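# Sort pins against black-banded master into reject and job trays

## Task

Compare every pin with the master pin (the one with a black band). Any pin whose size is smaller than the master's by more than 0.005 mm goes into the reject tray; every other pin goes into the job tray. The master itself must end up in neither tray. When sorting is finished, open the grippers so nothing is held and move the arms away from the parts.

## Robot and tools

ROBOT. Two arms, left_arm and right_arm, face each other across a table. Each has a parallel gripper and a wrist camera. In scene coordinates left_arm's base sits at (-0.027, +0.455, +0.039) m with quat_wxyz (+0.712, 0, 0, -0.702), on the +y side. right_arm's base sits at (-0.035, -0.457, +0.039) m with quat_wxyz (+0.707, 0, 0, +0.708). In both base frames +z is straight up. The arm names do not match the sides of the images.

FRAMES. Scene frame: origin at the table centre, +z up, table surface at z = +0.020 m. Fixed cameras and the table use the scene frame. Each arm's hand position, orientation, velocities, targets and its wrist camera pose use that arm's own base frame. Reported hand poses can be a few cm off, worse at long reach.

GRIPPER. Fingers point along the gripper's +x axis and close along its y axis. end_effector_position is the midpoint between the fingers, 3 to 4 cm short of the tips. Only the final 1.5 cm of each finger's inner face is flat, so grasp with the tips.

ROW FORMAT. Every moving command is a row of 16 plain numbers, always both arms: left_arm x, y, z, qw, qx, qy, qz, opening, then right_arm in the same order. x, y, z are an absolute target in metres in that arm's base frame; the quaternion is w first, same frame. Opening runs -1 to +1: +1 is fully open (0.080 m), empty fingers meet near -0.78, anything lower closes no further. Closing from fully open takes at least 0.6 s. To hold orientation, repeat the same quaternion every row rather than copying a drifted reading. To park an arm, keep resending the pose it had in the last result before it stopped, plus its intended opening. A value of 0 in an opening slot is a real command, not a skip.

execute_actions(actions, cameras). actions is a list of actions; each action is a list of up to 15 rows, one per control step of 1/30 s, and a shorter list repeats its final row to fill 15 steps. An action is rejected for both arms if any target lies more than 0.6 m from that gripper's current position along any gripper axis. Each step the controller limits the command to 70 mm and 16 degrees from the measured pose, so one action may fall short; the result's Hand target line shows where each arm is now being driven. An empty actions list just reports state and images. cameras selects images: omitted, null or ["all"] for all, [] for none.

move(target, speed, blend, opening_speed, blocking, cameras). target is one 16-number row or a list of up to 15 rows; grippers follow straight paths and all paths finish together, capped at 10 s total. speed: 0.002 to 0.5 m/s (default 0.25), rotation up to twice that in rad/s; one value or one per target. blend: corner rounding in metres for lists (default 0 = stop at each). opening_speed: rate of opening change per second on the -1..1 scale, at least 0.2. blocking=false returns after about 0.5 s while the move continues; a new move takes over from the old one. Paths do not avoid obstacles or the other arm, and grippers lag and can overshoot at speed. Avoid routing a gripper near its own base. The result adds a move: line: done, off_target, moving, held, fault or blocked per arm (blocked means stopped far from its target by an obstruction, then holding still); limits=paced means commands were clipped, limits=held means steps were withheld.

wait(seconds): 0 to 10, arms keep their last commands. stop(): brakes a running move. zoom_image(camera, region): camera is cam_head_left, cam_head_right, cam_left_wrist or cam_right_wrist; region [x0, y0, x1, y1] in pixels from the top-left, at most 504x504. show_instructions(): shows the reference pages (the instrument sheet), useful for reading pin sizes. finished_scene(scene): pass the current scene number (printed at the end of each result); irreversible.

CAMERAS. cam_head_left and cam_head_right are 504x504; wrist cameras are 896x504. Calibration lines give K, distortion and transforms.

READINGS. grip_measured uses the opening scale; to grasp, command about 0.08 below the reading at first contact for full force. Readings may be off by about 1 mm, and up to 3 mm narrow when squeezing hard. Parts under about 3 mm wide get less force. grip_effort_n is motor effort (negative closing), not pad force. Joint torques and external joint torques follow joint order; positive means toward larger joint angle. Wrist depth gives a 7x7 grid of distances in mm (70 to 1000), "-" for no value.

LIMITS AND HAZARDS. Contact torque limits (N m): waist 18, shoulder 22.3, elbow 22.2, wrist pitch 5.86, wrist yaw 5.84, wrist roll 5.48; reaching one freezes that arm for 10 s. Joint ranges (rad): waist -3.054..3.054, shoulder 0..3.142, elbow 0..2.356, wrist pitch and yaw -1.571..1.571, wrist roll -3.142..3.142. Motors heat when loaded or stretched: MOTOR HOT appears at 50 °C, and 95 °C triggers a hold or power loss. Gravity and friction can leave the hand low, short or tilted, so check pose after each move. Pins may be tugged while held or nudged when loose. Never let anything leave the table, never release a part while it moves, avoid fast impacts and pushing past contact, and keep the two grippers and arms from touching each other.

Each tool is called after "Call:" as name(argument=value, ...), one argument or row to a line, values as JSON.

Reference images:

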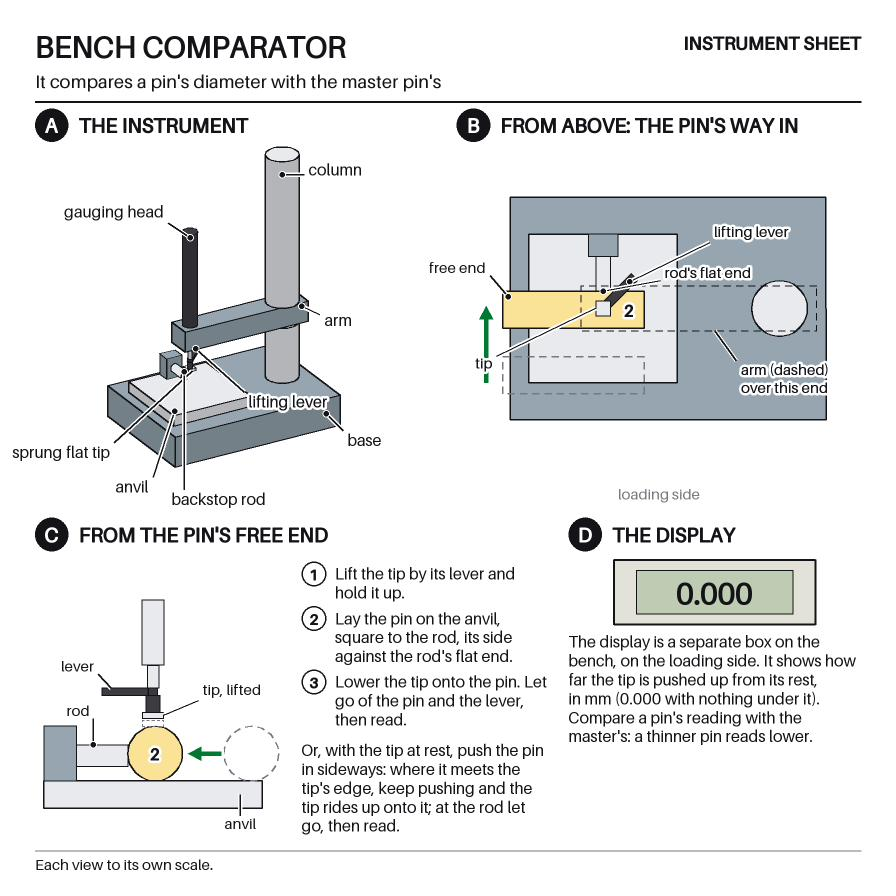

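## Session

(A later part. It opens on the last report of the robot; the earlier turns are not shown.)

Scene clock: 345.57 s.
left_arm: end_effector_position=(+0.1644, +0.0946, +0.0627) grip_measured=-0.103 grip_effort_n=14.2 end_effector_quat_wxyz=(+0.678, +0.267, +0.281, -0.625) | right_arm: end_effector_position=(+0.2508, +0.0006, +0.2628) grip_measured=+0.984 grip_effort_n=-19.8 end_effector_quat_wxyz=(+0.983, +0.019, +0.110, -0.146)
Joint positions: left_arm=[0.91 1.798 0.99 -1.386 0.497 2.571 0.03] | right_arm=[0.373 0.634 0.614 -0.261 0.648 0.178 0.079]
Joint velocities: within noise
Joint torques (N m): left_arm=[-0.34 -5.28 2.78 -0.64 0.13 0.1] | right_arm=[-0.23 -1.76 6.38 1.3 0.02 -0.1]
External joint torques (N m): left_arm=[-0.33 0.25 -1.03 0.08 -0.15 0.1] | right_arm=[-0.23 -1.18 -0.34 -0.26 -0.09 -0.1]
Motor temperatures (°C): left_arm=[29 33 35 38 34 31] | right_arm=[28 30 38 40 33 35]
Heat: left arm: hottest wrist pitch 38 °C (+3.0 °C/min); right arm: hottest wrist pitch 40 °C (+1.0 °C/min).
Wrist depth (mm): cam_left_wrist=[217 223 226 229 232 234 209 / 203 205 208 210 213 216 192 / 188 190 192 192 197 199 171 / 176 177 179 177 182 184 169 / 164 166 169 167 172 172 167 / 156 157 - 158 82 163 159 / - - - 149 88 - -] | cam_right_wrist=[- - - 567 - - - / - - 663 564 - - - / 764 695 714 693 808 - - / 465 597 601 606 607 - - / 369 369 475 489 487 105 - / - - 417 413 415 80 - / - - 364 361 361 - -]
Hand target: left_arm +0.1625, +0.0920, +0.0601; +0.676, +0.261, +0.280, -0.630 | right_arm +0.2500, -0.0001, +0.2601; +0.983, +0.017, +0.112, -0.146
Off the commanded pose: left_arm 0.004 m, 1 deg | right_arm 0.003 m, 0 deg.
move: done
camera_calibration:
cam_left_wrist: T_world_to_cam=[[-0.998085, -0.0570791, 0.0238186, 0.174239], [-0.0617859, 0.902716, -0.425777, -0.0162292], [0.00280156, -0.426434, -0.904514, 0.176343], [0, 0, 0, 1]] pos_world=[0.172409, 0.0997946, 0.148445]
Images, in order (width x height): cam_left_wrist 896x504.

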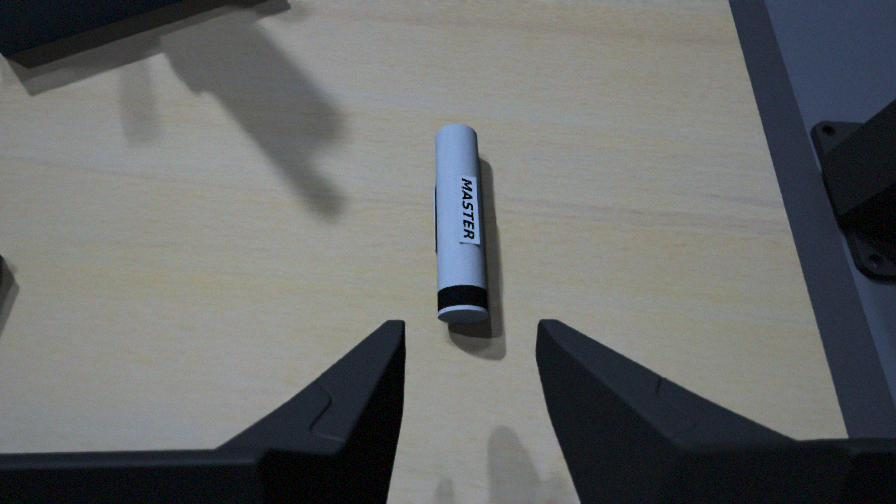

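Call:
move(
  target=[0.1647, 0.0397, 0.009, 0.6757,0.2610,0.2799,-0.6301, -0.1, 0.25, 0.0, 0.26, 0.9828, 0.0166, 0.1120, -0.1460, 0.98],
  speed=0.08,
  cameras=["cam_left_wrist"],
)

Scene clock: 352.77 s.
left_arm: end_effector_position=(+0.1654, +0.0428, +0.0111) grip_measured=-0.103 grip_effort_n=14.2 end_effector_quat_wxyz=(+0.675, +0.266, +0.282, -0.628) | right_arm: end_effector_position=(+0.2508, +0.0006, +0.2628) grip_measured=+0.984 grip_effort_n=-20.2 end_effector_quat_wxyz=(+0.983, +0.019, +0.110, -0.146)
Joint positions: left_arm=[0.753 1.798 0.738 -1.062 0.576 2.423 0.03] | right_arm=[0.373 0.634 0.614 -0.261 0.648 0.178 0.079]
Joint velocities: within noise
Joint torques (N m): left_arm=[-0.49 -4.55 2.06 -0.06 0.58 -0.05] | right_arm=[-0.23 -1.75 6.38 1.3 0.03 -0.1]
External joint torques (N m): left_arm=[-0.47 0.28 -1.08 0.53 0.24 -0.05] | right_arm=[-0.23 -1.15 -0.31 -0.25 -0.08 -0.1]
Motor temperatures (°C): left_arm=[29 33 34 37 34 31] | right_arm=[28 30 38 40 33 35]
Heat: left arm: hottest wrist pitch 37 °C (+1.0 °C/min); right arm: hottest wrist pitch 40 °C (+1.0 °C/min).
Wrist depth (mm): cam_left_wrist=[150 152 155 157 159 162 161 / 139 140 142 145 146 148 151 / 129 129 131 129 135 137 139 / 120 121 122 112 127 127 129 / 112 113 115 102 118 118 120 / 106 107 - 106 88 113 113 / - - - 90 101 - -] | cam_right_wrist=[- - - 531 - - - / - - 659 570 - - - / 760 687 684 694 801 - - / 468 606 607 605 599 - - / 368 370 475 488 491 105 - / - - 419 412 415 80 - / - - 363 359 363 - -]
Hand target: left_arm +0.1646, +0.0397, +0.0091; +0.676, +0.261, +0.280, -0.630 | right_arm +0.2500, -0.0001, +0.2601; +0.983, +0.017, +0.112, -0.146
Off the commanded pose: left_arm 0.004 m, 1 deg | right_arm 0.003 m, 0 deg.
move: done
camera_calibration:
cam_left_wrist: T_world_to_cam=[[-0.99831, -0.0490704, 0.0311382, 0.173159], [-0.0576611, 0.903245, -0.425234, 0.00788116], [-0.00725897, -0.426311, -0.904547, 0.109256], [0, 0, 0, 1]] pos_world=[0.174113, 0.0479552, 0.0967864]
Images, in order (width x height): cam_left_wrist 896x504.

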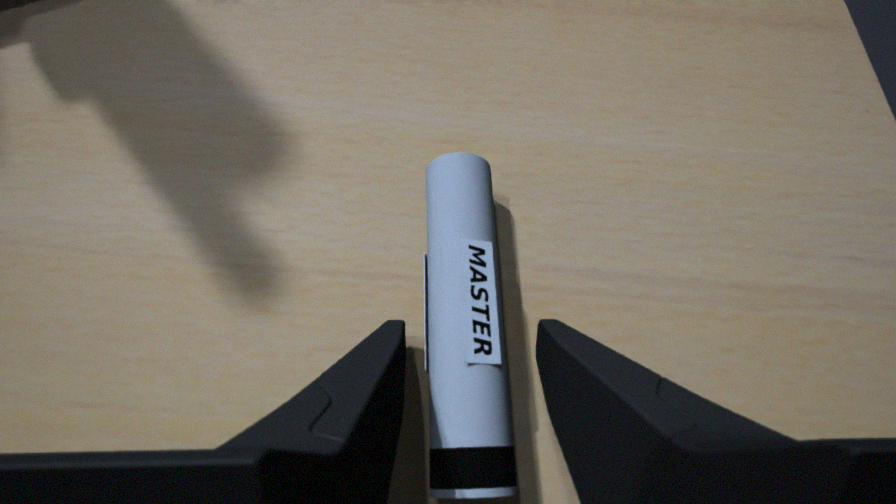

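Call:
move(
  target=[
    [0.1647, 0.0405, 0.0075, 0.6757,0.2610,0.2799,-0.6301, -0.1, 0.25, 0.0, 0.26, 0.9828, 0.0166, 0.1120, -0.1460, 0.98],
    [0.1647, 0.0405, 0.0075, 0.6757,0.2610,0.2799,-0.6301, -0.52, 0.25, 0.0, 0.26, 0.9828, 0.0166, 0.1120, -0.1460, 0.98],
  ],
  speed=0.05,
  opening_speed=0.6,
  cameras=["cam_left_wrist"],
)

Scene clock: 358.83 s.
left_arm: end_effector_position=(+0.1665, +0.0424, +0.0108) grip_measured=-0.467 grip_effort_n=-83.5 end_effector_quat_wxyz=(+0.677, +0.265, +0.280, -0.627) | right_arm: end_effector_position=(+0.2508, +0.0006, +0.2628) grip_measured=+0.984 grip_effort_n=-19.8 end_effector_quat_wxyz=(+0.983, +0.019, +0.110, -0.146)
Joint positions: left_arm=[0.753 1.801 0.738 -1.059 0.584 2.423 0.014] | right_arm=[0.373 0.634 0.614 -0.261 0.648 0.178 0.079]
Joint velocities: within noise
Joint torques (N m): left_arm=[-0.27 -4.07 2.2 0.08 0.26 0.04] | right_arm=[-0.23 -1.75 6.38 1.3 0.03 -0.1]
External joint torques (N m): left_arm=[-0.27 0.75 -0.92 0.68 -0.08 0.04] | right_arm=[-0.23 -1.23 -0.26 -0.24 -0.08 -0.1]
Motor temperatures (°C): left_arm=[29 32 34 37 34 31] | right_arm=[28 30 39 40 33 35]
Heat: left arm: hottest wrist pitch 37 °C (+1.0 °C/min); right arm: hottest wrist pitch 40 °C (+1.0 °C/min).
Wrist depth (mm): cam_left_wrist=[152 153 156 158 160 163 163 / 140 141 143 146 147 149 151 / 130 130 132 131 136 137 139 / 121 121 123 109 127 127 129 / 113 114 115 101 118 119 120 / 106 107 109 - 76 112 113 / - - - 88 87 - -] | cam_right_wrist=[- - - 529 - - - / - - 654 573 - - - / 769 695 686 693 811 - - / 468 598 599 606 602 - - / 366 371 479 492 490 106 - / - - 416 412 413 80 - / - - 360 362 361 - -]
Hand target: left_arm +0.1647, +0.0405, +0.0076; +0.676, +0.261, +0.280, -0.630 | right_arm +0.2500, -0.0001, +0.2601; +0.983, +0.017, +0.112, -0.146
Off the commanded pose: left_arm 0.004 m, 1 deg | right_arm 0.003 m, 0 deg.
move: done
camera_calibration:
cam_left_wrist: T_world_to_cam=[[-0.998209, -0.053388, 0.0270025, 0.174407], [-0.0598126, 0.900845, -0.430001, 0.00872183], [-0.00136818, -0.430846, -0.902424, 0.108093], [0, 0, 0, 1]] pos_world=[0.174764, 0.0480256, 0.0965865]
Images, in order (width x height): cam_left_wrist 896x504.

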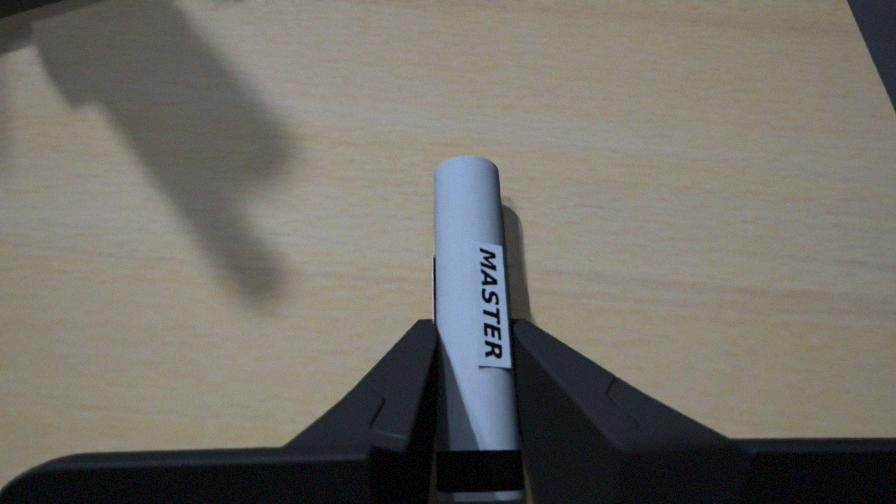

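Call:
move(
  target=[
    [0.1647, 0.0405, 0.12, 0.6757,0.2610,0.2799,-0.6301, -0.52, 0.25, 0.0, 0.26, 0.9828, 0.0166, 0.1120, -0.1460, 0.98],
    [0.24, -0.04, 0.13, 0.8131,0.1817,0.3368,-0.4387, -0.52, 0.25, 0.0, 0.26, 0.9828, 0.0166, 0.1120, -0.1460, 0.98],
    [0.2980, -0.1095, 0.08, 0.8131,0.1817,0.3368,-0.4387, -0.52, 0.25, 0.0, 0.26, 0.9828, 0.0166, 0.1120, -0.1460, 0.98],
    [0.2980, -0.1095, 0.051, 0.8131,0.1817,0.3368,-0.4387, -0.52, 0.25, 0.0, 0.26, 0.9828, 0.0166, 0.1120, -0.1460, 0.98],
  ],
  speed=[0.15,0.2,0.15,0.06],
  blend=[0.02,0.02,0.005,0],
  cameras=["cam_left_wrist"],
)

Scene clock: 370.93 s.
left_arm: end_effector_position=(+0.3001, -0.1087, +0.0541) grip_measured=-0.467 grip_effort_n=-83.5 end_effector_quat_wxyz=(+0.815, +0.183, +0.333, -0.437) | right_arm: end_effector_position=(+0.2508, +0.0006, +0.2628) grip_measured=+0.984 grip_effort_n=-19.8 end_effector_quat_wxyz=(+0.983, +0.019, +0.110, -0.146)
Joint positions: left_arm=[-0.082 1.504 0.629 -0.135 0.59 0.734 0.014] | right_arm=[0.373 0.634 0.614 -0.261 0.648 0.178 0.079]
Joint velocities: within noise
Joint torques (N m): left_arm=[-0.33 -5.17 4.45 1.33 0.3 -0.05] | right_arm=[-0.24 -1.75 6.38 1.3 0.03 -0.1]
External joint torques (N m): left_arm=[-0.32 -0.21 -1.01 0.23 -0.03 -0.05] | right_arm=[-0.24 -1.17 -0.37 -0.27 -0.08 -0.1]
Motor temperatures (°C): left_arm=[29 32 33 36 34 31] | right_arm=[28 30 39 40 33 35]
Heat: left arm: hottest wrist pitch 36 °C (-1.0 °C/min); right arm: hottest wrist pitch 40 °C (+1.0 °C/min).
Wrist depth (mm): cam_left_wrist=[207 - - 175 221 224 228 / 192 - - 161 202 205 207 / 178 107 129 133 184 188 155 / 165 114 122 109 170 175 162 / 154 115 118 101 159 163 155 / 118 115 111 - 81 153 150 / - - - 88 - - -] | cam_right_wrist=[- - - - - - - / - - 706 - - - - / 767 408 722 776 803 - - / 465 440 574 601 594 - - / 368 370 476 491 491 106 - / - - 416 414 417 80 - / - - 363 361 362 - -]
Hand target: left_arm +0.2980, -0.1095, +0.0511; +0.813, +0.182, +0.337, -0.439 | right_arm +0.2500, -0.0001, +0.2601; +0.983, +0.017, +0.112, -0.146
Off the commanded pose: left_arm 0.004 m, 0 deg | right_arm 0.003 m, 0 deg.
move: done
camera_calibration:
cam_left_wrist: T_world_to_cam=[[-0.84604, -0.532377, 0.028143, 0.20077], [-0.488957, 0.753836, -0.43892, 0.284747], [0.212456, -0.385105, -0.898085, 0.0227632], [0, 0, 0, 1]] pos_world=[0.304252, -0.0990014, 0.139774]
Images, in order (width x height): cam_left_wrist 896x504.

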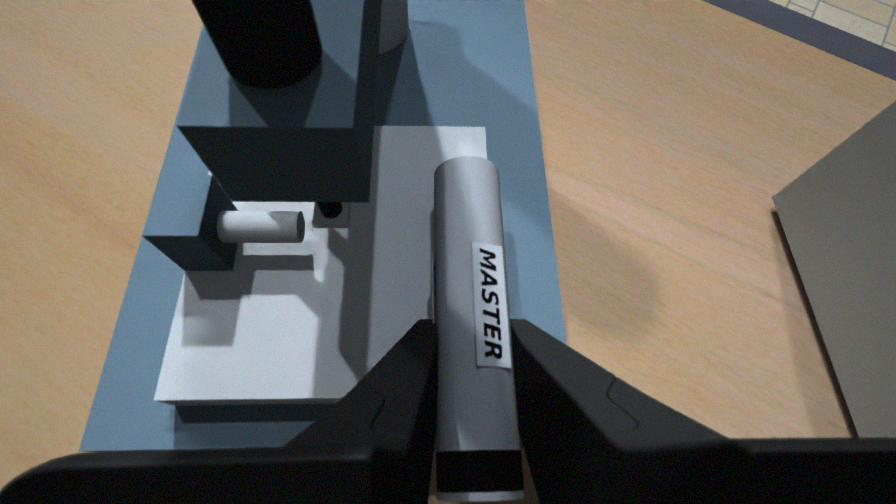

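Call:
move(
  target=[
    [0.2980, -0.1095, 0.0482, 0.8131,0.1817,0.3368,-0.4387, -0.52, 0.25, 0.0, 0.26, 0.9828, 0.0166, 0.1120, -0.1460, 0.98],
    [0.3220, -0.0930, 0.0482, 0.8140,0.1805,0.3375,-0.4370, -0.52, 0.25, 0.0, 0.26, 0.9828, 0.0166, 0.1120, -0.1460, 0.98],
    [0.3355, -0.0842, 0.0482, 0.8184,0.1776,0.3390,-0.4288, -0.52, 0.25, 0.0, 0.26, 0.9828, 0.0166, 0.1120, -0.1460, 0.98],
  ],
  speed=[0.03,0.03,0.02],
  blend=[0.001,0.003,0],
  cameras=["cam_left_wrist"],
)

Scene clock: 377.83 s.
left_arm: end_effector_position=(+0.3298, -0.0917, +0.0519) grip_measured=-0.467 grip_effort_n=-83.5 end_effector_quat_wxyz=(+0.815, +0.175, +0.332, -0.441) | right_arm: end_effector_position=(+0.2508, +0.0006, +0.2628) grip_measured=+0.984 grip_effort_n=-20.2 end_effector_quat_wxyz=(+0.983, +0.019, +0.110, -0.146)
Joint positions: left_arm=[-0.004 1.632 0.748 -0.173 0.646 0.806 0.014] | right_arm=[0.373 0.634 0.614 -0.261 0.648 0.178 0.079]
Joint velocities: within noise
Joint torques (N m): left_arm=[1.41 -4.36 6.52 1.17 -0.3 0.11] | right_arm=[-0.23 -1.75 6.38 1.3 0.03 -0.1]
External joint torques (N m): left_arm=[1.41 1.44 1.18 0.13 -0.66 0.11] | right_arm=[-0.23 -1.2 -0.25 -0.23 -0.08 -0.11]
Motor temperatures (°C): left_arm=[29 32 34 36 34 31] | right_arm=[28 30 39 40 33 35]
Heat: left arm: hottest wrist pitch 36 °C (-2.0 °C/min); right arm: hottest wrist pitch 40 °C (+1.0 °C/min).
Wrist depth (mm): cam_left_wrist=[206 210 178 - 217 228 234 / 189 193 157 - 167 208 212 / 175 177 133 - 148 190 195 / 163 164 112 109 127 175 177 / 152 153 117 101 120 163 166 / 142 142 115 - 81 152 155 / - - - 87 - - -] | cam_right_wrist=[- - - - - - - / - - 347 - - - - / 765 367 689 767 818 - - / 472 425 555 601 602 - - / 367 371 473 494 486 106 - / - - 419 410 415 80 - / - - 362 362 364 - -]
Hand target: left_arm +0.3352, -0.0842, +0.0483; +0.818, +0.178, +0.339, -0.429 | right_arm +0.2500, -0.0001, +0.2601; +0.983, +0.017, +0.112, -0.146
Off the commanded pose: left_arm 0.010 m, 2 deg | right_arm 0.003 m, 0 deg.
move: off_target (left_arm)
camera_calibration:
cam_left_wrist: T_world_to_cam=[[-0.845885, -0.531628, 0.0430168, 0.234248], [-0.491736, 0.746084, -0.448949, 0.28623], [0.20658, -0.400912, -0.892522, 0.0212216], [0, 0, 0, 1]] pos_world=[0.334512, -0.0805107, 0.137367]
Images, in order (width x height): cam_left_wrist 896x504.

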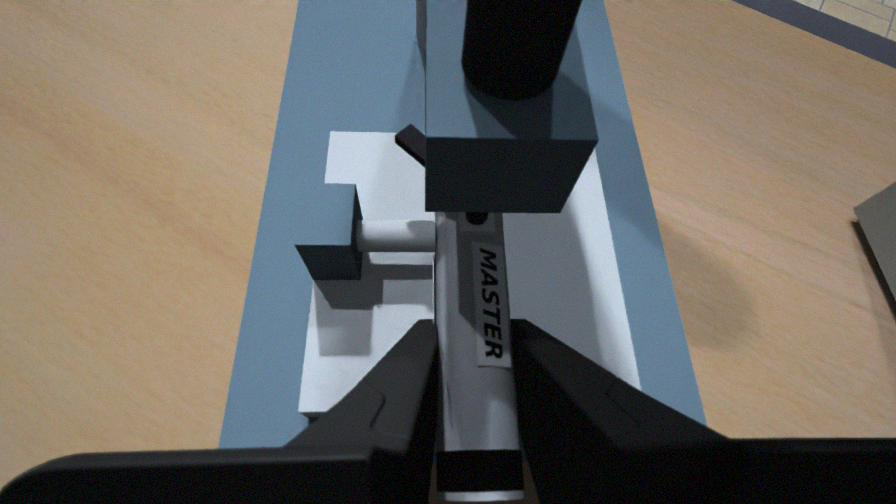

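Works identically. Release, retreat and read.

Call:
move(
  target=[
    [0.3320, -0.0885, 0.0492, 0.8155,0.1770,0.3360,-0.4360, -0.52, 0.25, 0.0, 0.26, 0.9828, 0.0166, 0.1120, -0.1460, 0.98],
    [0.3320, -0.0885, 0.0492, 0.8155,0.1770,0.3360,-0.4360, -0.1, 0.25, 0.0, 0.26, 0.9828, 0.0166, 0.1120, -0.1460, 0.98],
    [0.3050, -0.0475, 0.1, 0.8155,0.1770,0.3360,-0.4360, -0.1, 0.25, 0.0, 0.26, 0.9828, 0.0166, 0.1120, -0.1460, 0.98],
    [0.27, -0.02, 0.18, 0.7330,0.2330,0.3036,-0.5624, -0.1, 0.25, 0.0, 0.26, 0.9828, 0.0166, 0.1120, -0.1460, 0.98],
  ],
  speed=[0.02,0.02,0.08,0.25],
  blend=[0,0,0.01,0],
  opening_speed=0.6,
  cameras=["cam_left_wrist"],
)

Call:
zoom_image(
  camera="cam_left_wrist",
  region=[670, 80, 780, 160],
)

Scene clock: 386.67 s.
left_arm: end_effector_position=(+0.2677, -0.0213, +0.1788) grip_measured=-0.103 grip_effort_n=14.2 end_effector_quat_wxyz=(+0.732, +0.233, +0.305, -0.563) | right_arm: end_effector_position=(+0.2508, +0.0006, +0.2628) grip_measured=+0.984 grip_effort_n=-20.2 end_effector_quat_wxyz=(+0.983, +0.019, +0.110, -0.146)
Joint positions: left_arm=[0.326 1.52 1.224 -1.342 0.78 1.663 0.03] | right_arm=[0.373 0.634 0.614 -0.261 0.648 0.178 0.079]
Joint velocities: within noise
Joint torques (N m): left_arm=[0.3 -5 6.66 -0.04 0.59 0.09] | right_arm=[-0.23 -1.75 6.37 1.3 0.03 -0.1]
External joint torques (N m): left_arm=[0.27 0.16 1.13 -0.22 0.09 0.09] | right_arm=[-0.22 -1.1 -0.41 -0.28 -0.09 -0.11]
Motor temperatures (°C): left_arm=[29 32 34 37 34 31] | right_arm=[28 30 39 40 33 35]
Heat: left arm: hottest wrist pitch 37 °C (-2.0 °C/min); right arm: hottest wrist pitch 40 °C (+1.0 °C/min).
Wrist depth (mm): cam_left_wrist=[375 378 376 396 387 260 323 / 346 344 308 362 297 273 343 / 318 321 274 328 324 290 333 / 297 299 258 280 312 316 320 / 278 281 260 288 296 298 298 / 261 267 - 271 82 283 279 / - - - 254 81 - -] | cam_right_wrist=[- - 394 - - - - / - - 402 - - - - / 750 692 722 765 801 - - / 465 606 596 597 608 - - / 368 369 471 485 488 105 - / - - 415 416 414 80 - / - - 363 362 361 - -]
Hand target: left_arm +0.2700, -0.0199, +0.1800; +0.733, +0.233, +0.304, -0.562 | right_arm +0.2500, -0.0001, +0.2601; +0.983, +0.017, +0.112, -0.146
Off the commanded pose: left_arm 0.003 m, 0 deg | right_arm 0.003 m, 0 deg.
move: done
camera_calibration:
cam_left_wrist: T_world_to_cam=[[-0.970752, -0.23711, 0.037667, 0.254313], [-0.229785, 0.87215, -0.431917, 0.189665], [0.0695604, -0.42794, -0.901126, 0.213187], [0, 0, 0, 1]] pos_world=[0.275628, -0.0138853, 0.264449]
Images, in order (width x height): cam_left_wrist 896x504.

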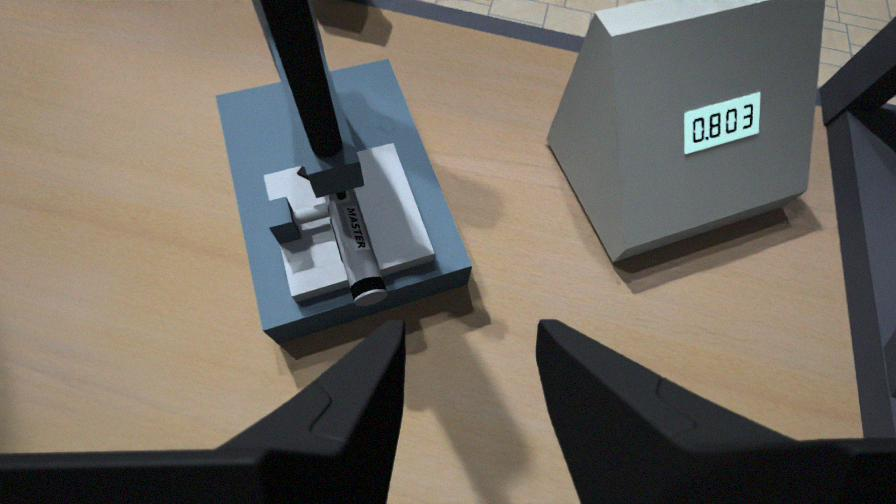

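Scaled by 4.582 from the camera's 896x504 image, which has a finer 1280x720 frame.

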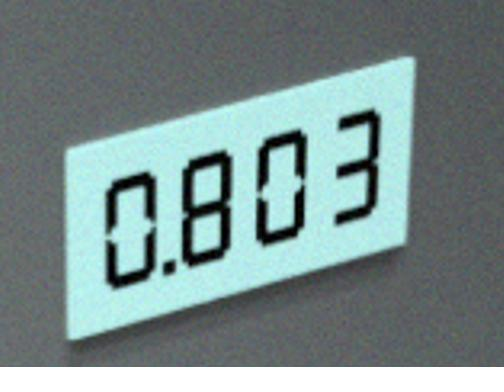

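Call:
wait(
  seconds=2,
  cameras=["cam_left_wrist"],
)

Call:
zoom_image(
  camera="cam_left_wrist",
  region=[670, 80, 780, 160],
)

Call:
zoom_image(
  camera="cam_left_wrist",
  region=[240, 140, 460, 320],
)

Scene clock: 392.50 s.
left_arm: end_effector_position=(+0.2676, -0.0214, +0.1788) grip_measured=-0.103 grip_effort_n=14.2 end_effector_quat_wxyz=(+0.732, +0.233, +0.305, -0.563) | right_arm: end_effector_position=(+0.2508, +0.0006, +0.2628) grip_measured=+0.984 grip_effort_n=-20.2 end_effector_quat_wxyz=(+0.983, +0.019, +0.110, -0.146)
Joint positions: left_arm=[0.326 1.52 1.224 -1.342 0.78 1.663 0.03] | right_arm=[0.373 0.634 0.614 -0.261 0.648 0.178 0.079]
Joint velocities: within noise
Joint torques (N m): left_arm=[0.31 -4.96 6.63 -0.03 0.59 0.1] | right_arm=[-0.23 -1.75 6.38 1.3 0.03 -0.1]
External joint torques (N m): left_arm=[0.34 0.25 1.1 -0.2 0.09 0.1] | right_arm=[-0.24 -1.14 -0.42 -0.29 -0.08 -0.11]
Motor temperatures (°C): left_arm=[29 32 35 36 34 31] | right_arm=[28 30 39 40 33 35]
Heat: left arm: hottest wrist pitch 36 °C (-3.0 °C/min); right arm: hottest wrist pitch 40 °C (+1.0 °C/min).
Wrist depth (mm): cam_left_wrist=[374 376 375 395 389 258 326 / 342 344 308 361 297 273 344 / 319 320 275 328 324 290 334 / 297 299 258 280 311 316 319 / 277 281 260 290 296 298 298 / 261 267 - 270 82 282 281 / - - - 254 81 - -] | cam_right_wrist=[- - 395 - - - - / - - 399 - - - - / 763 692 730 772 826 - - / 471 599 600 604 595 - - / 369 370 474 487 485 106 - / - - 417 414 414 80 - / - - 362 362 362 - -]
Hand target: left_arm +0.2700, -0.0200, +0.1799; +0.733, +0.233, +0.304, -0.562 | right_arm +0.2500, -0.0001, +0.2601; +0.983, +0.017, +0.112, -0.146
Tool commands: left_gripper/opening=-0.1 right_gripper/opening=+0.98
Off the commanded pose: left_arm 0.003 m, 0 deg | right_arm 0.003 m, 0 deg.
wait: 2.00 s; at rest from the start
camera_calibration:
cam_left_wrist: T_world_to_cam=[[-0.970813, -0.236845, 0.0377781, 0.254248], [-0.229593, 0.872189, -0.431941, 0.189625], [0.0693533, -0.428007, -0.901111, 0.213238], [0, 0, 0, 1]] pos_world=[0.275575, -0.0139041, 0.264453]
Images, in order (width x height): cam_left_wrist 896x504.

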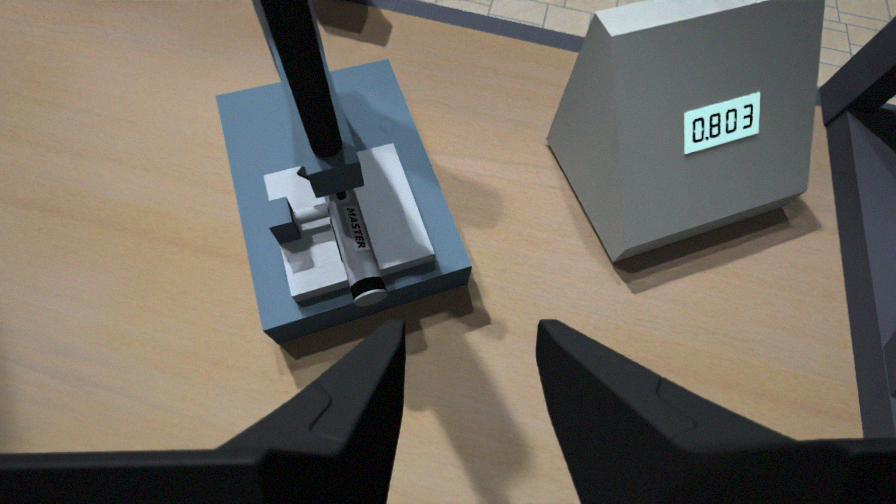

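Scaled by 4.582 from the camera's 896x504 image, which has a finer 1280x720 frame.

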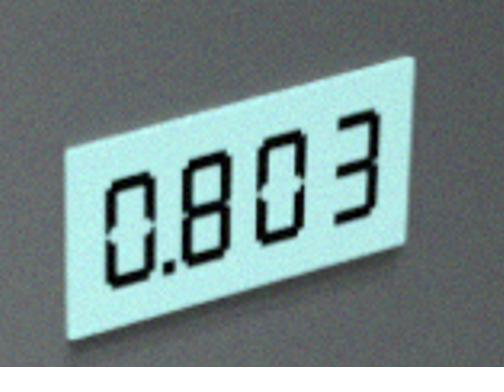

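Scaled by 2.291 from the camera's 896x504 image, which has a finer 1280x720 frame.

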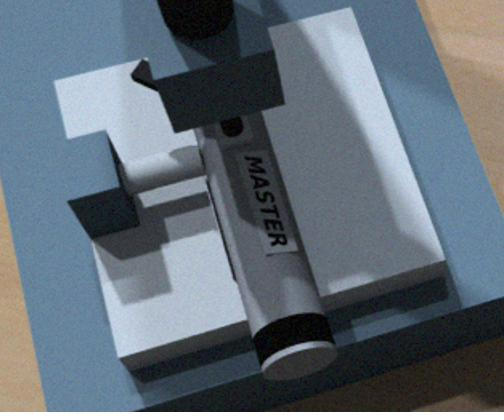

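Call:
move(
  target=[
    [0.3050, -0.0475, 0.1, 0.8131,0.1817,0.3368,-0.4387, -0.1, 0.25, 0.0, 0.26, 0.9828, 0.0166, 0.1120, -0.1460, 0.98],
    [0.3262, -0.0928, 0.0460, 0.8131,0.1817,0.3368,-0.4387, -0.1, 0.25, 0.0, 0.26, 0.9828, 0.0166, 0.1120, -0.1460, 0.98],
    [0.3262, -0.0928, 0.0460, 0.8131,0.1817,0.3368,-0.4387, -0.52, 0.25, 0.0, 0.26, 0.9828, 0.0166, 0.1120, -0.1460, 0.98],
    [0.2962, -0.1122, 0.0480, 0.8131,0.1817,0.3368,-0.4387, -0.52, 0.25, 0.0, 0.26, 0.9828, 0.0166, 0.1120, -0.1460, 0.98],
    [0.2962, -0.1122, 0.11, 0.8131,0.1817,0.3368,-0.4387, -0.52, 0.25, 0.0, 0.26, 0.9828, 0.0166, 0.1120, -0.1460, 0.98],
  ],
  speed=[0.2,0.06,0.04,0.05,0.12],
  blend=[0.01,0,0,0.003,0],
  opening_speed=0.6,
  cameras=["cam_left_wrist"],
)

Scene clock: 402.13 s.
left_arm: end_effector_position=(+0.2922, -0.1112, +0.1019) grip_measured=-0.467 grip_effort_n=-83.5 end_effector_quat_wxyz=(+0.809, +0.176, +0.348, -0.440) | right_arm: end_effector_position=(+0.2508, +0.0006, +0.2628) grip_measured=+0.984 grip_effort_n=-20.2 end_effector_quat_wxyz=(+0.983, +0.019, +0.110, -0.146)
Joint positions: left_arm=[-0.095 1.377 0.753 -0.412 0.584 0.719 0.014] | right_arm=[0.373 0.634 0.614 -0.261 0.648 0.178 0.079]
Joint velocities: within noise
Joint torques (N m): left_arm=[-0.23 -6.51 7.73 1 0.3 0.04] | right_arm=[-0.23 -1.76 6.38 1.3 0.02 -0.1]
External joint torques (N m): left_arm=[-0.21 -1.87 1.61 -0.1 -0.04 0.04] | right_arm=[-0.24 -1.14 -0.36 -0.27 -0.08 -0.1]
Motor temperatures (°C): left_arm=[29 33 35 36 34 31] | right_arm=[28 29 39 40 33 35]
Heat: left arm: hottest wrist pitch 36 °C (-2.0 °C/min); right arm: hottest wrist pitch 40 °C (+0.0 °C/min).
Wrist depth (mm): cam_left_wrist=[- - 135 278 285 - - / 239 77 122 219 264 269 152 / 224 225 103 200 244 250 145 / 209 206 116 108 226 208 144 / 197 170 163 101 212 208 145 / 186 159 - - 81 198 154 / - - - 87 - - -] | cam_right_wrist=[- 330 - - - - - / - 384 700 - - - - / 768 412 730 776 825 - - / 465 427 598 604 598 - - / 366 370 475 483 487 105 - / - - 417 413 414 80 - / - - 361 359 361 - -]
Hand target: left_arm +0.2961, -0.1122, +0.1101; +0.813, +0.182, +0.337, -0.439 | right_arm +0.2500, -0.0001, +0.2601; +0.983, +0.017, +0.112, -0.146
Off the commanded pose: left_arm 0.009 m, 2 deg | right_arm 0.003 m, 0 deg.
move: off_target (left_arm)
camera_calibration:
cam_left_wrist: T_world_to_cam=[[-0.844003, -0.533342, 0.0566223, 0.187804], [-0.50469, 0.754032, -0.420385, 0.306459], [0.181514, -0.383383, -0.905577, 0.0763748], [0, 0, 0, 1]] pos_world=[0.299311, -0.101636, 0.18736]
Images, in order (width x height): cam_left_wrist 896x504.

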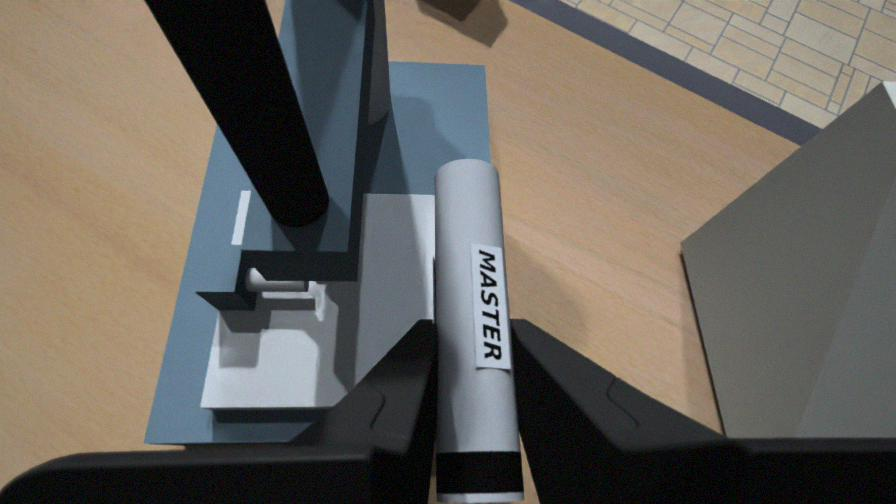

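Call:
move(
  target=[
    [0.24, -0.04, 0.12, 0.8131,0.1817,0.3368,-0.4387, -0.52, 0.25, 0.0, 0.26, 0.9828, 0.0166, 0.1120, -0.1460, 0.98],
    [0.17, 0.042, 0.08, 0.6757,0.2610,0.2799,-0.6301, -0.52, 0.25, 0.0, 0.26, 0.9828, 0.0166, 0.1120, -0.1460, 0.98],
    [0.1650, 0.0405, 0.013, 0.6757,0.2610,0.2799,-0.6301, -0.52, 0.25, 0.0, 0.26, 0.9828, 0.0166, 0.1120, -0.1460, 0.98],
    [0.1650, 0.0405, 0.0085, 0.6757,0.2610,0.2799,-0.6301, -0.52, 0.25, 0.0, 0.26, 0.9828, 0.0166, 0.1120, -0.1460, 0.98],
  ],
  speed=[0.2,0.2,0.07,0.03],
  blend=[0.02,0.01,0.002,0],
  cameras=["cam_left_wrist"],
)

Scene clock: 417.20 s.
left_arm: end_effector_position=(+0.1670, +0.0417, +0.0113) grip_measured=-0.467 grip_effort_n=-83.5 end_effector_quat_wxyz=(+0.675, +0.265, +0.280, -0.629) | right_arm: end_effector_position=(+0.2508, +0.0006, +0.2628) grip_measured=+0.984 grip_effort_n=-20.2 end_effector_quat_wxyz=(+0.983, +0.019, +0.110, -0.146)
Joint positions: left_arm=[0.747 1.8 0.74 -1.061 0.583 2.42 0.014] | right_arm=[0.373 0.634 0.614 -0.261 0.648 0.178 0.079]
Joint velocities: within noise
Joint torques (N m): left_arm=[0.18 -4.29 2.19 -0.1 0.31 0.09] | right_arm=[-0.24 -1.75 6.38 1.3 0.03 -0.1]
External joint torques (N m): left_arm=[0.2 0.54 -0.93 0.49 -0.02 0.09] | right_arm=[-0.23 -1.13 -0.37 -0.26 -0.09 -0.1]
Motor temperatures (°C): left_arm=[29 33 36 36 34 31] | right_arm=[28 29 39 40 33 35]
Heat: left arm: hottest elbow 36 °C (+2.0 °C/min); right arm: hottest wrist pitch 40 °C (+0.0 °C/min).
Wrist depth (mm): cam_left_wrist=[152 153 156 158 160 163 163 / 140 141 143 146 147 149 151 / 130 130 132 132 135 137 139 / 121 122 123 109 127 128 129 / 113 114 115 101 118 119 120 / 106 107 109 - 76 112 113 / - - - 88 - - -] | cam_right_wrist=[- - - 527 - - - / - - 653 572 - - - / 762 685 694 692 809 - - / 469 604 597 603 600 - - / 367 370 470 483 489 106 - / - - 418 414 416 80 - / - - 362 361 361 - -]
Hand target: left_arm +0.1650, +0.0405, +0.0086; +0.676, +0.261, +0.280, -0.630 | right_arm +0.2500, -0.0001, +0.2601; +0.983, +0.017, +0.112, -0.146
Off the commanded pose: left_arm 0.004 m, 1 deg | right_arm 0.003 m, 0 deg.
move: done
camera_calibration:
cam_left_wrist: T_world_to_cam=[[-0.998422, -0.0484412, 0.028421, 0.17474], [-0.0559536, 0.901609, -0.428918, 0.00888413], [-0.0048473, -0.429831, -0.902896, 0.108789], [0, 0, 0, 1]] pos_world=[0.175488, 0.0472153, 0.0970691]
Images, in order (width x height): cam_left_wrist 896x504.

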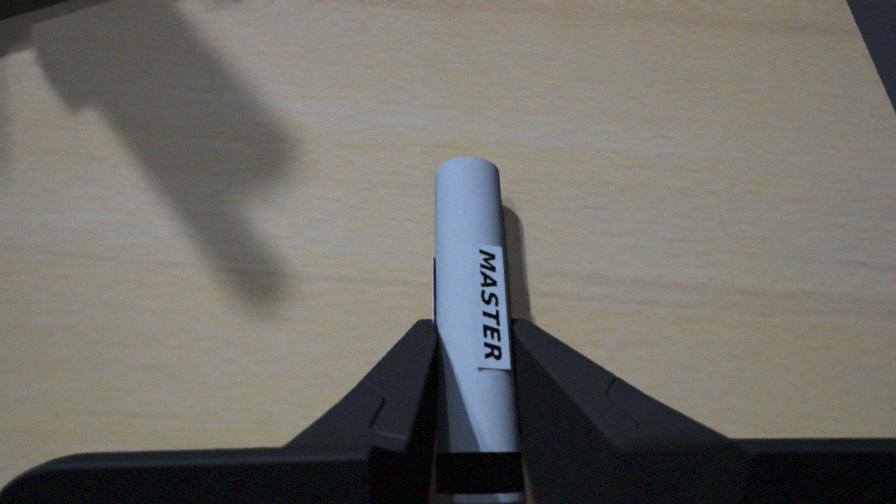

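Call:
move(
  target=[
    [0.1650, 0.0405, 0.0095, 0.6757,0.2610,0.2799,-0.6301, -0.15, 0.25, 0.0, 0.26, 0.9828, 0.0166, 0.1120, -0.1460, 0.98],
    [0.162, 0.08, 0.05, 0.6757,0.2610,0.2799,-0.6301, -0.15, 0.25, 0.0, 0.26, 0.9828, 0.0166, 0.1120, -0.1460, 0.98],
    [0.21, 0.05, 0.12, 0.9232,-0.0150,0.3824,0.0363, -0.1, 0.25, 0.0, 0.26, 0.9828, 0.0166, 0.1120, -0.1460, 0.98],
    [0.145, 0.055, 0.09, 0.5560,-0.3056,0.2303,0.7378, -0.1, 0.25, 0.0, 0.26, 0.9828, 0.0166, 0.1120, -0.1460, 0.98],
  ],
  speed=[0.05,0.08,0.2,0.2],
  blend=[0,0.01,0.02,0],
  opening_speed=0.6,
)

Scene clock: 435.03 s.
left_arm: end_effector_position=(+0.1609, +0.0549, +0.0967) grip_measured=-0.103 grip_effort_n=14.2 end_effector_quat_wxyz=(+0.719, -0.238, +0.299, +0.581) | right_arm: end_effector_position=(+0.2508, +0.0006, +0.2628) grip_measured=+0.984 grip_effort_n=-20.2 end_effector_quat_wxyz=(+0.983, +0.019, +0.110, -0.146)
Joint positions: left_arm=[-0.341 1.164 0.619 -1.156 -0.777 -1.749 0.03] | right_arm=[0.373 0.634 0.614 -0.261 0.648 0.178 0.079]
Joint velocities: within noise
Joint torques (N m): left_arm=[-0.33 -1.95 6.3 -0.14 -0.5 -0.05] | right_arm=[-0.24 -1.75 6.38 1.3 0.03 -0.1]
External joint torques (N m): left_arm=[-0.33 0.24 1.12 -0.22 -0.01 -0.05] | right_arm=[-0.25 -1.21 -0.3 -0.25 -0.07 -0.1]
Motor temperatures (°C): left_arm=[29 32 35 36 34 31] | right_arm=[28 29 39 40 33 35]
Heat: left arm: hottest wrist pitch 36 °C (+0.0 °C/min); right arm: hottest wrist pitch 40 °C (+0.0 °C/min).
Wrist depth (mm): cam_left_wrist=[249 277 277 285 288 285 293 / 228 254 252 260 264 261 263 / 211 234 237 240 242 242 245 / 196 218 216 222 225 226 225 / 185 203 201 207 211 211 209 / 175 192 - 193 82 199 196 / - - - 181 88 - -] | cam_right_wrist=[- 443 - - - - - / - 452 574 - - - - / 764 684 710 775 810 - - / 468 603 601 602 599 - - / 368 373 473 488 488 105 - / - - 417 414 410 80 - / - - 362 362 362 - -]
Hand target: left_arm +0.1631, +0.0536, +0.0984; +0.720, -0.240, +0.298, +0.579 | right_arm +0.2500, -0.0001, +0.2601; +0.983, +0.017, +0.112, -0.146
Off the commanded pose: left_arm 0.017 m, 28 deg | right_arm 0.003 m, 0 deg.
move: off_target (left_arm; path cut at 10 s); path passed 3 of 4 targets; blend cut to 0 m at target 3
camera_calibration:
cam_left_wrist: T_world_to_cam=[[0.972181, -0.232248, 0.030428, -0.140384], [-0.196304, -0.878725, -0.435095, 0.154233], [0.127788, 0.417018, -0.89987, 0.123317], [0, 0, 0, 1]] pos_world=[0.150997, 0.0514992, 0.182346]
cam_right_wrist: T_world_to_cam=[[-0.343552, -0.939048, -0.0126603, 0.0939391], [-0.512669, 0.198822, -0.835248, 0.373056], [0.786856, -0.280461, -0.549727, 0.0265351], [0, 0, 0, 1]] pos_world=[0.202648, 0.0214839, 0.32737]

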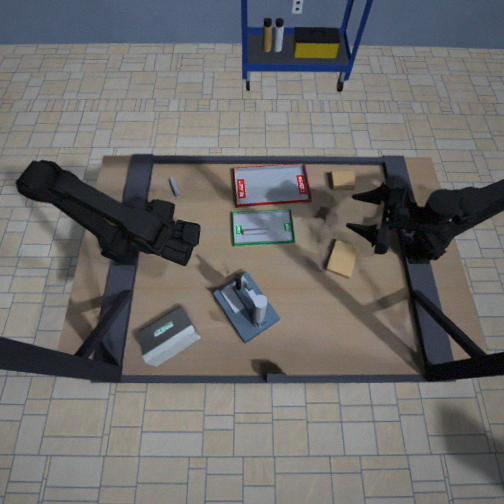

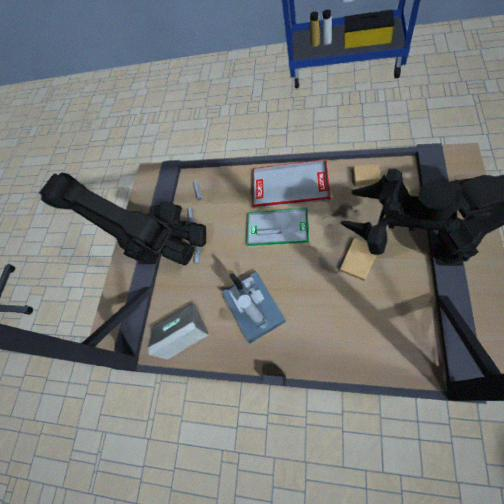

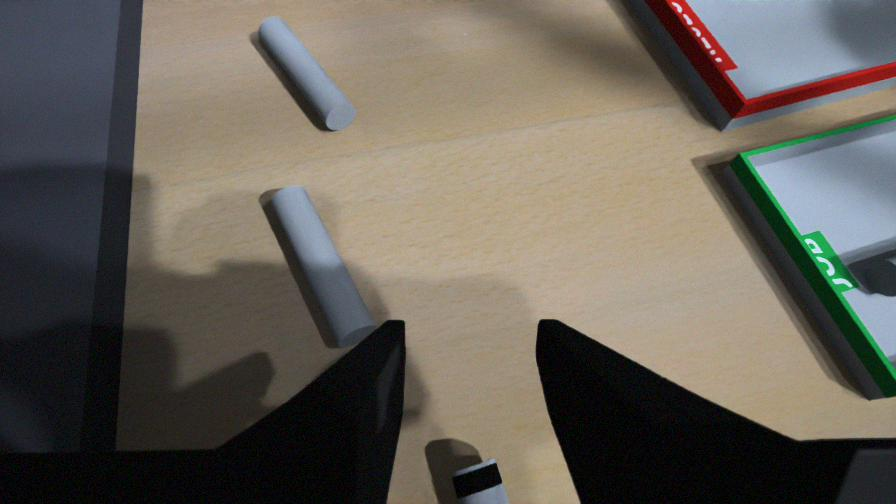

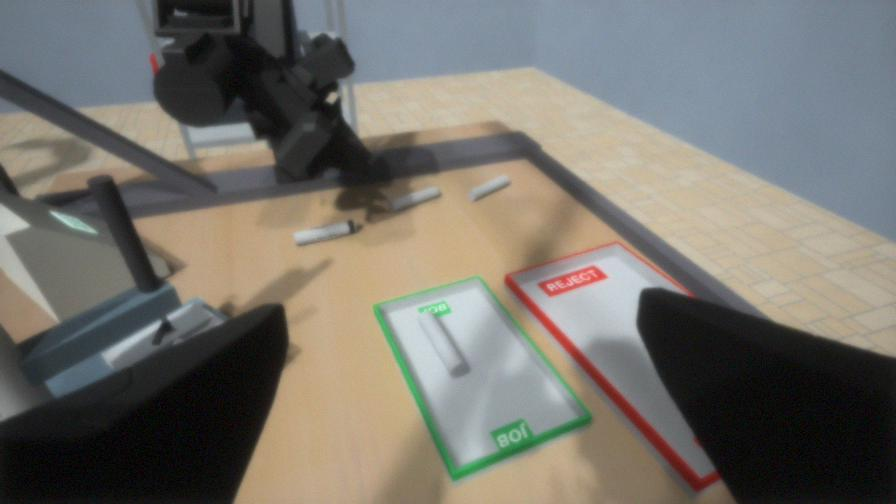

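Call:
move(
  target=[0.141, 0.080, 0.06, 0.5521,-0.3068,0.2287,0.7408, -0.1, 0.25, 0.0, 0.26, 0.9828, 0.0166, 0.1120, -0.1460, 0.98],
  speed=0.3,
  cameras=["cam_left_wrist"],
)

Scene clock: 449.27 s.
left_arm: end_effector_position=(+0.1605, +0.0553, +0.0955) grip_measured=-0.103 grip_effort_n=14.2 end_effector_quat_wxyz=(+0.715, -0.241, +0.296, +0.586) | right_arm: end_effector_position=(+0.2508, +0.0006, +0.2628) grip_measured=+0.984 grip_effort_n=-19.8 end_effector_quat_wxyz=(+0.983, +0.019, +0.110, -0.146)
Joint positions: left_arm=[-0.339 1.174 0.619 -1.157 -0.777 -1.769 0.03] | right_arm=[0.373 0.634 0.614 -0.261 0.648 0.178 0.079]
Joint velocities: within noise
Joint torques (N m): left_arm=[-0.09 -2.87 5.06 0.04 -0.5 0.1] | right_arm=[-0.23 -1.73 6.38 1.3 0.04 -0.1]
External joint torques (N m): left_arm=[-0.09 -0.61 -0.18 -0.05 -0.01 0.1] | right_arm=[-0.24 -1.15 -0.31 -0.25 -0.07 -0.1]
Motor temperatures (°C): left_arm=[29 32 35 35 34 31] | right_arm=[28 29 39 40 33 35]
Heat: left arm: hottest elbow 35 °C (+1.0 °C/min); right arm: hottest wrist pitch 40 °C (+0.0 °C/min).
Wrist depth (mm): cam_left_wrist=[245 275 277 284 288 285 294 / 224 252 250 259 263 261 265 / 209 233 236 239 242 242 243 / 195 216 214 220 223 226 224 / 182 202 200 207 210 210 209 / 174 191 - 192 82 199 196 / - - - 180 88 - -] | cam_right_wrist=[- 439 - - - - - / - 440 535 - - - - / 759 693 709 769 825 - - / 472 599 597 600 599 - - / 370 371 473 484 485 105 - / - - 415 415 414 80 - / - - 361 360 364 - -]
Hand target: left_arm +0.1607, +0.0551, +0.0958; +0.716, -0.241, +0.296, +0.585 | right_arm +0.2500, -0.0001, +0.2601; +0.983, +0.017, +0.112, -0.146
Off the commanded pose: left_arm 0.047 m, 28 deg | right_arm 0.003 m, 0 deg.
move: held (left_arm; a check stopped the path); limits=held
pose unreachable (left arm): on one or more control steps of this call, first in action 0 (counted from 0), this arm could not follow its commanded pose, so it was not sent that pose on those steps. It may still have moved: this result reports where it is.
cause: moving toward the commanded pose would bring two parts of the arm too close to each other (joints 3 (elbow) to 6 (wrist roll) lie between them).
camera_calibration:
cam_left_wrist: T_world_to_cam=[[0.975539, -0.21742, 0.0324488, -0.141424], [-0.181851, -0.8811, -0.436569, 0.151929], [0.12351, 0.41999, -0.899085, 0.12265], [0, 0, 0, 1]] pos_world=[0.150445, 0.0516048, 0.181189]
Images, in order (width x height): cam_left_wrist 896x504.

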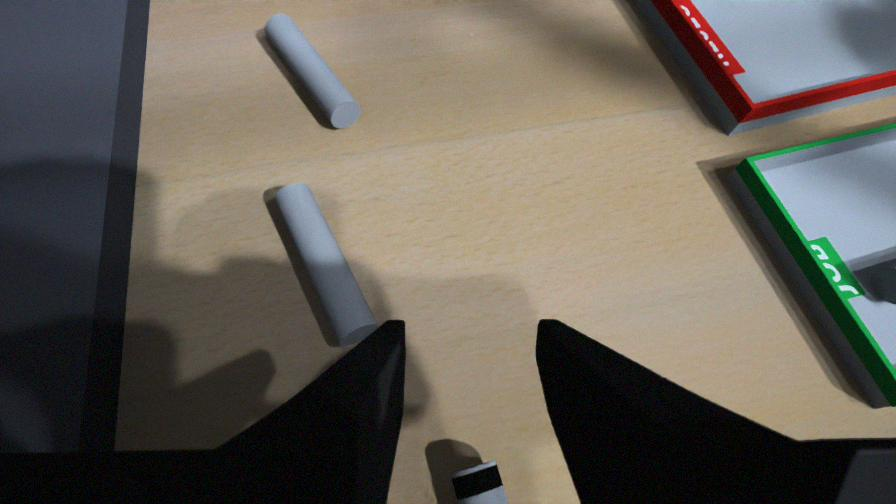

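Call:
move(
  target=[
    [0.21, 0.05, 0.12, 0.9232,-0.0150,0.3824,0.0363, -0.1, 0.25, 0.0, 0.26, 0.9828, 0.0166, 0.1120, -0.1460, 0.98],
    [0.17, 0.16, 0.12, 0.7408,0.2287,0.3068,-0.5521, -0.1, 0.25, 0.0, 0.26, 0.9828, 0.0166, 0.1120, -0.1460, 0.98],
    [0.1, 0.217, 0.08, 0.7408,0.2287,0.3068,-0.5521, -0.1, 0.25, 0.0, 0.26, 0.9828, 0.0166, 0.1120, -0.1460, 0.98],
  ],
  speed=0.3,
)

Scene clock: 466.13 s.
left_arm: end_effector_position=(+0.1006, +0.2148, +0.0808) grip_measured=-0.103 grip_effort_n=13.3 end_effector_quat_wxyz=(+0.742, +0.249, +0.324, -0.532) | right_arm: end_effector_position=(+0.2508, +0.0006, +0.2628) grip_measured=+0.984 grip_effort_n=-20.2 end_effector_quat_wxyz=(+0.983, +0.019, +0.110, -0.146)
Joint positions: left_arm=[1.358 1.98 1.338 -1.577 0.359 2.745 0.03] | right_arm=[0.373 0.634 0.614 -0.261 0.648 0.178 0.079]
Joint velocities: within noise
Joint torques (N m): left_arm=[0.06 -6.95 5.05 -0.93 0.02 0.08] | right_arm=[-0.23 -1.76 6.38 1.3 0.03 -0.1]
External joint torques (N m): left_arm=[0.07 0.21 0.95 -0.1 -0.19 0.08] | right_arm=[-0.23 -1.13 -0.44 -0.29 -0.08 -0.1]
Motor temperatures (°C): left_arm=[29 31 35 35 34 31] | right_arm=[28 29 39 40 33 35]
Heat: left arm: hottest elbow 35 °C (+0.0 °C/min); right arm: hottest wrist pitch 40 °C (+0.0 °C/min).
Wrist depth (mm): cam_left_wrist=[231 237 240 238 243 238 194 / 219 221 222 224 226 209 204 / 205 206 208 207 211 194 190 / 192 193 195 194 198 179 178 / 181 182 185 183 188 169 168 / 171 173 - 174 82 159 158 / - - - 165 88 - -] | cam_right_wrist=[- - - - - - - / - - - 697 - - - / 760 694 734 771 810 - - / 467 598 599 598 600 - - / 367 371 476 490 486 105 - / - - 418 414 413 80 - / - - 361 361 364 - -]
Hand target: left_arm +0.1001, +0.2167, +0.0795; +0.740, +0.249, +0.324, -0.534 | right_arm +0.2500, -0.0001, +0.2601; +0.983, +0.017, +0.112, -0.146
Off the commanded pose: left_arm 0.002 m, 4 deg | right_arm 0.003 m, 0 deg.
joint sent to its limit (left arm) — joint 4 (wrist pitch), lower limit. The joint targets are off in orientation, not in position.
move: off_target (left_arm)
camera_calibration:
cam_left_wrist: T_world_to_cam=[[-0.956309, -0.292139, 0.0112857, 0.164289], [-0.27405, 0.882315, -0.382645, -0.0987203], [0.101828, -0.36902, -0.923827, 0.223428], [0, 0, 0, 1]] pos_world=[0.107305, 0.217547, 0.16678]
cam_right_wrist: T_world_to_cam=[[-0.343552, -0.939048, -0.0126603, 0.0939391], [-0.512669, 0.198822, -0.835248, 0.373056], [0.786856, -0.280461, -0.549727, 0.0265351], [0, 0, 0, 1]] pos_world=[0.202648, 0.0214839, 0.32737]

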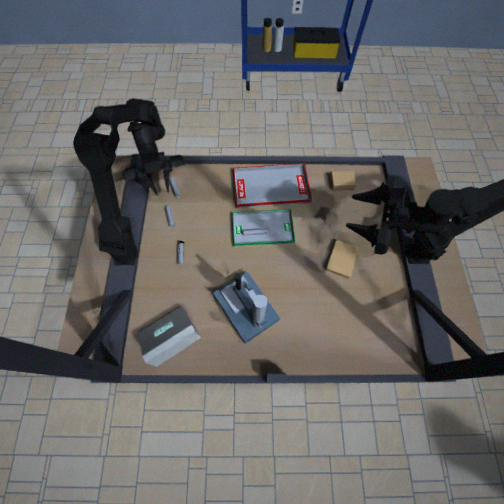

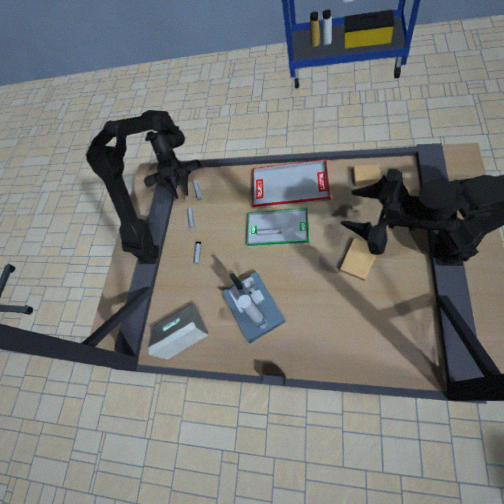

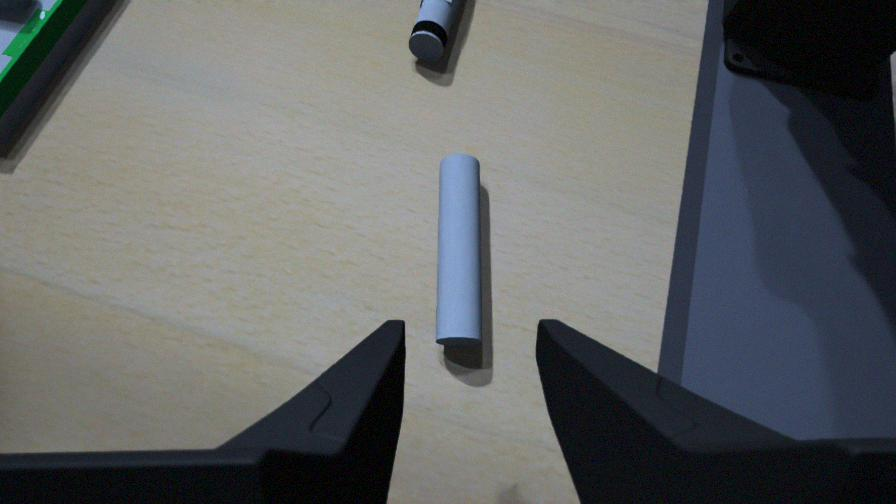

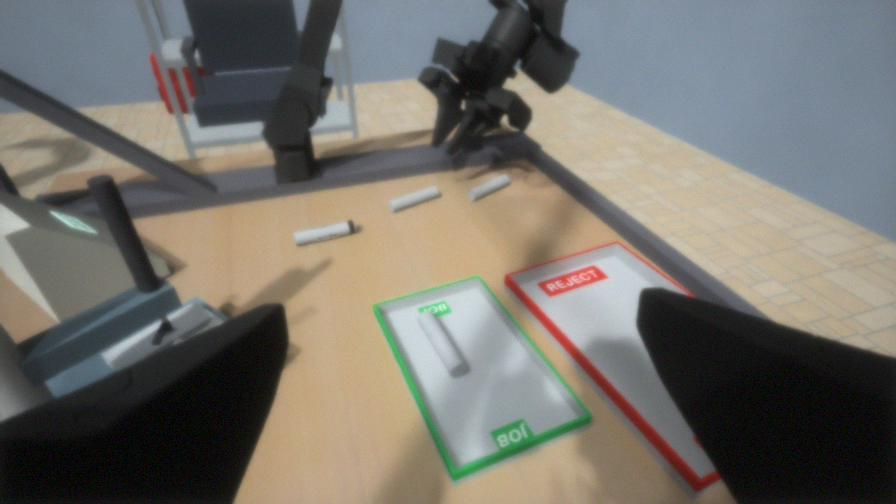

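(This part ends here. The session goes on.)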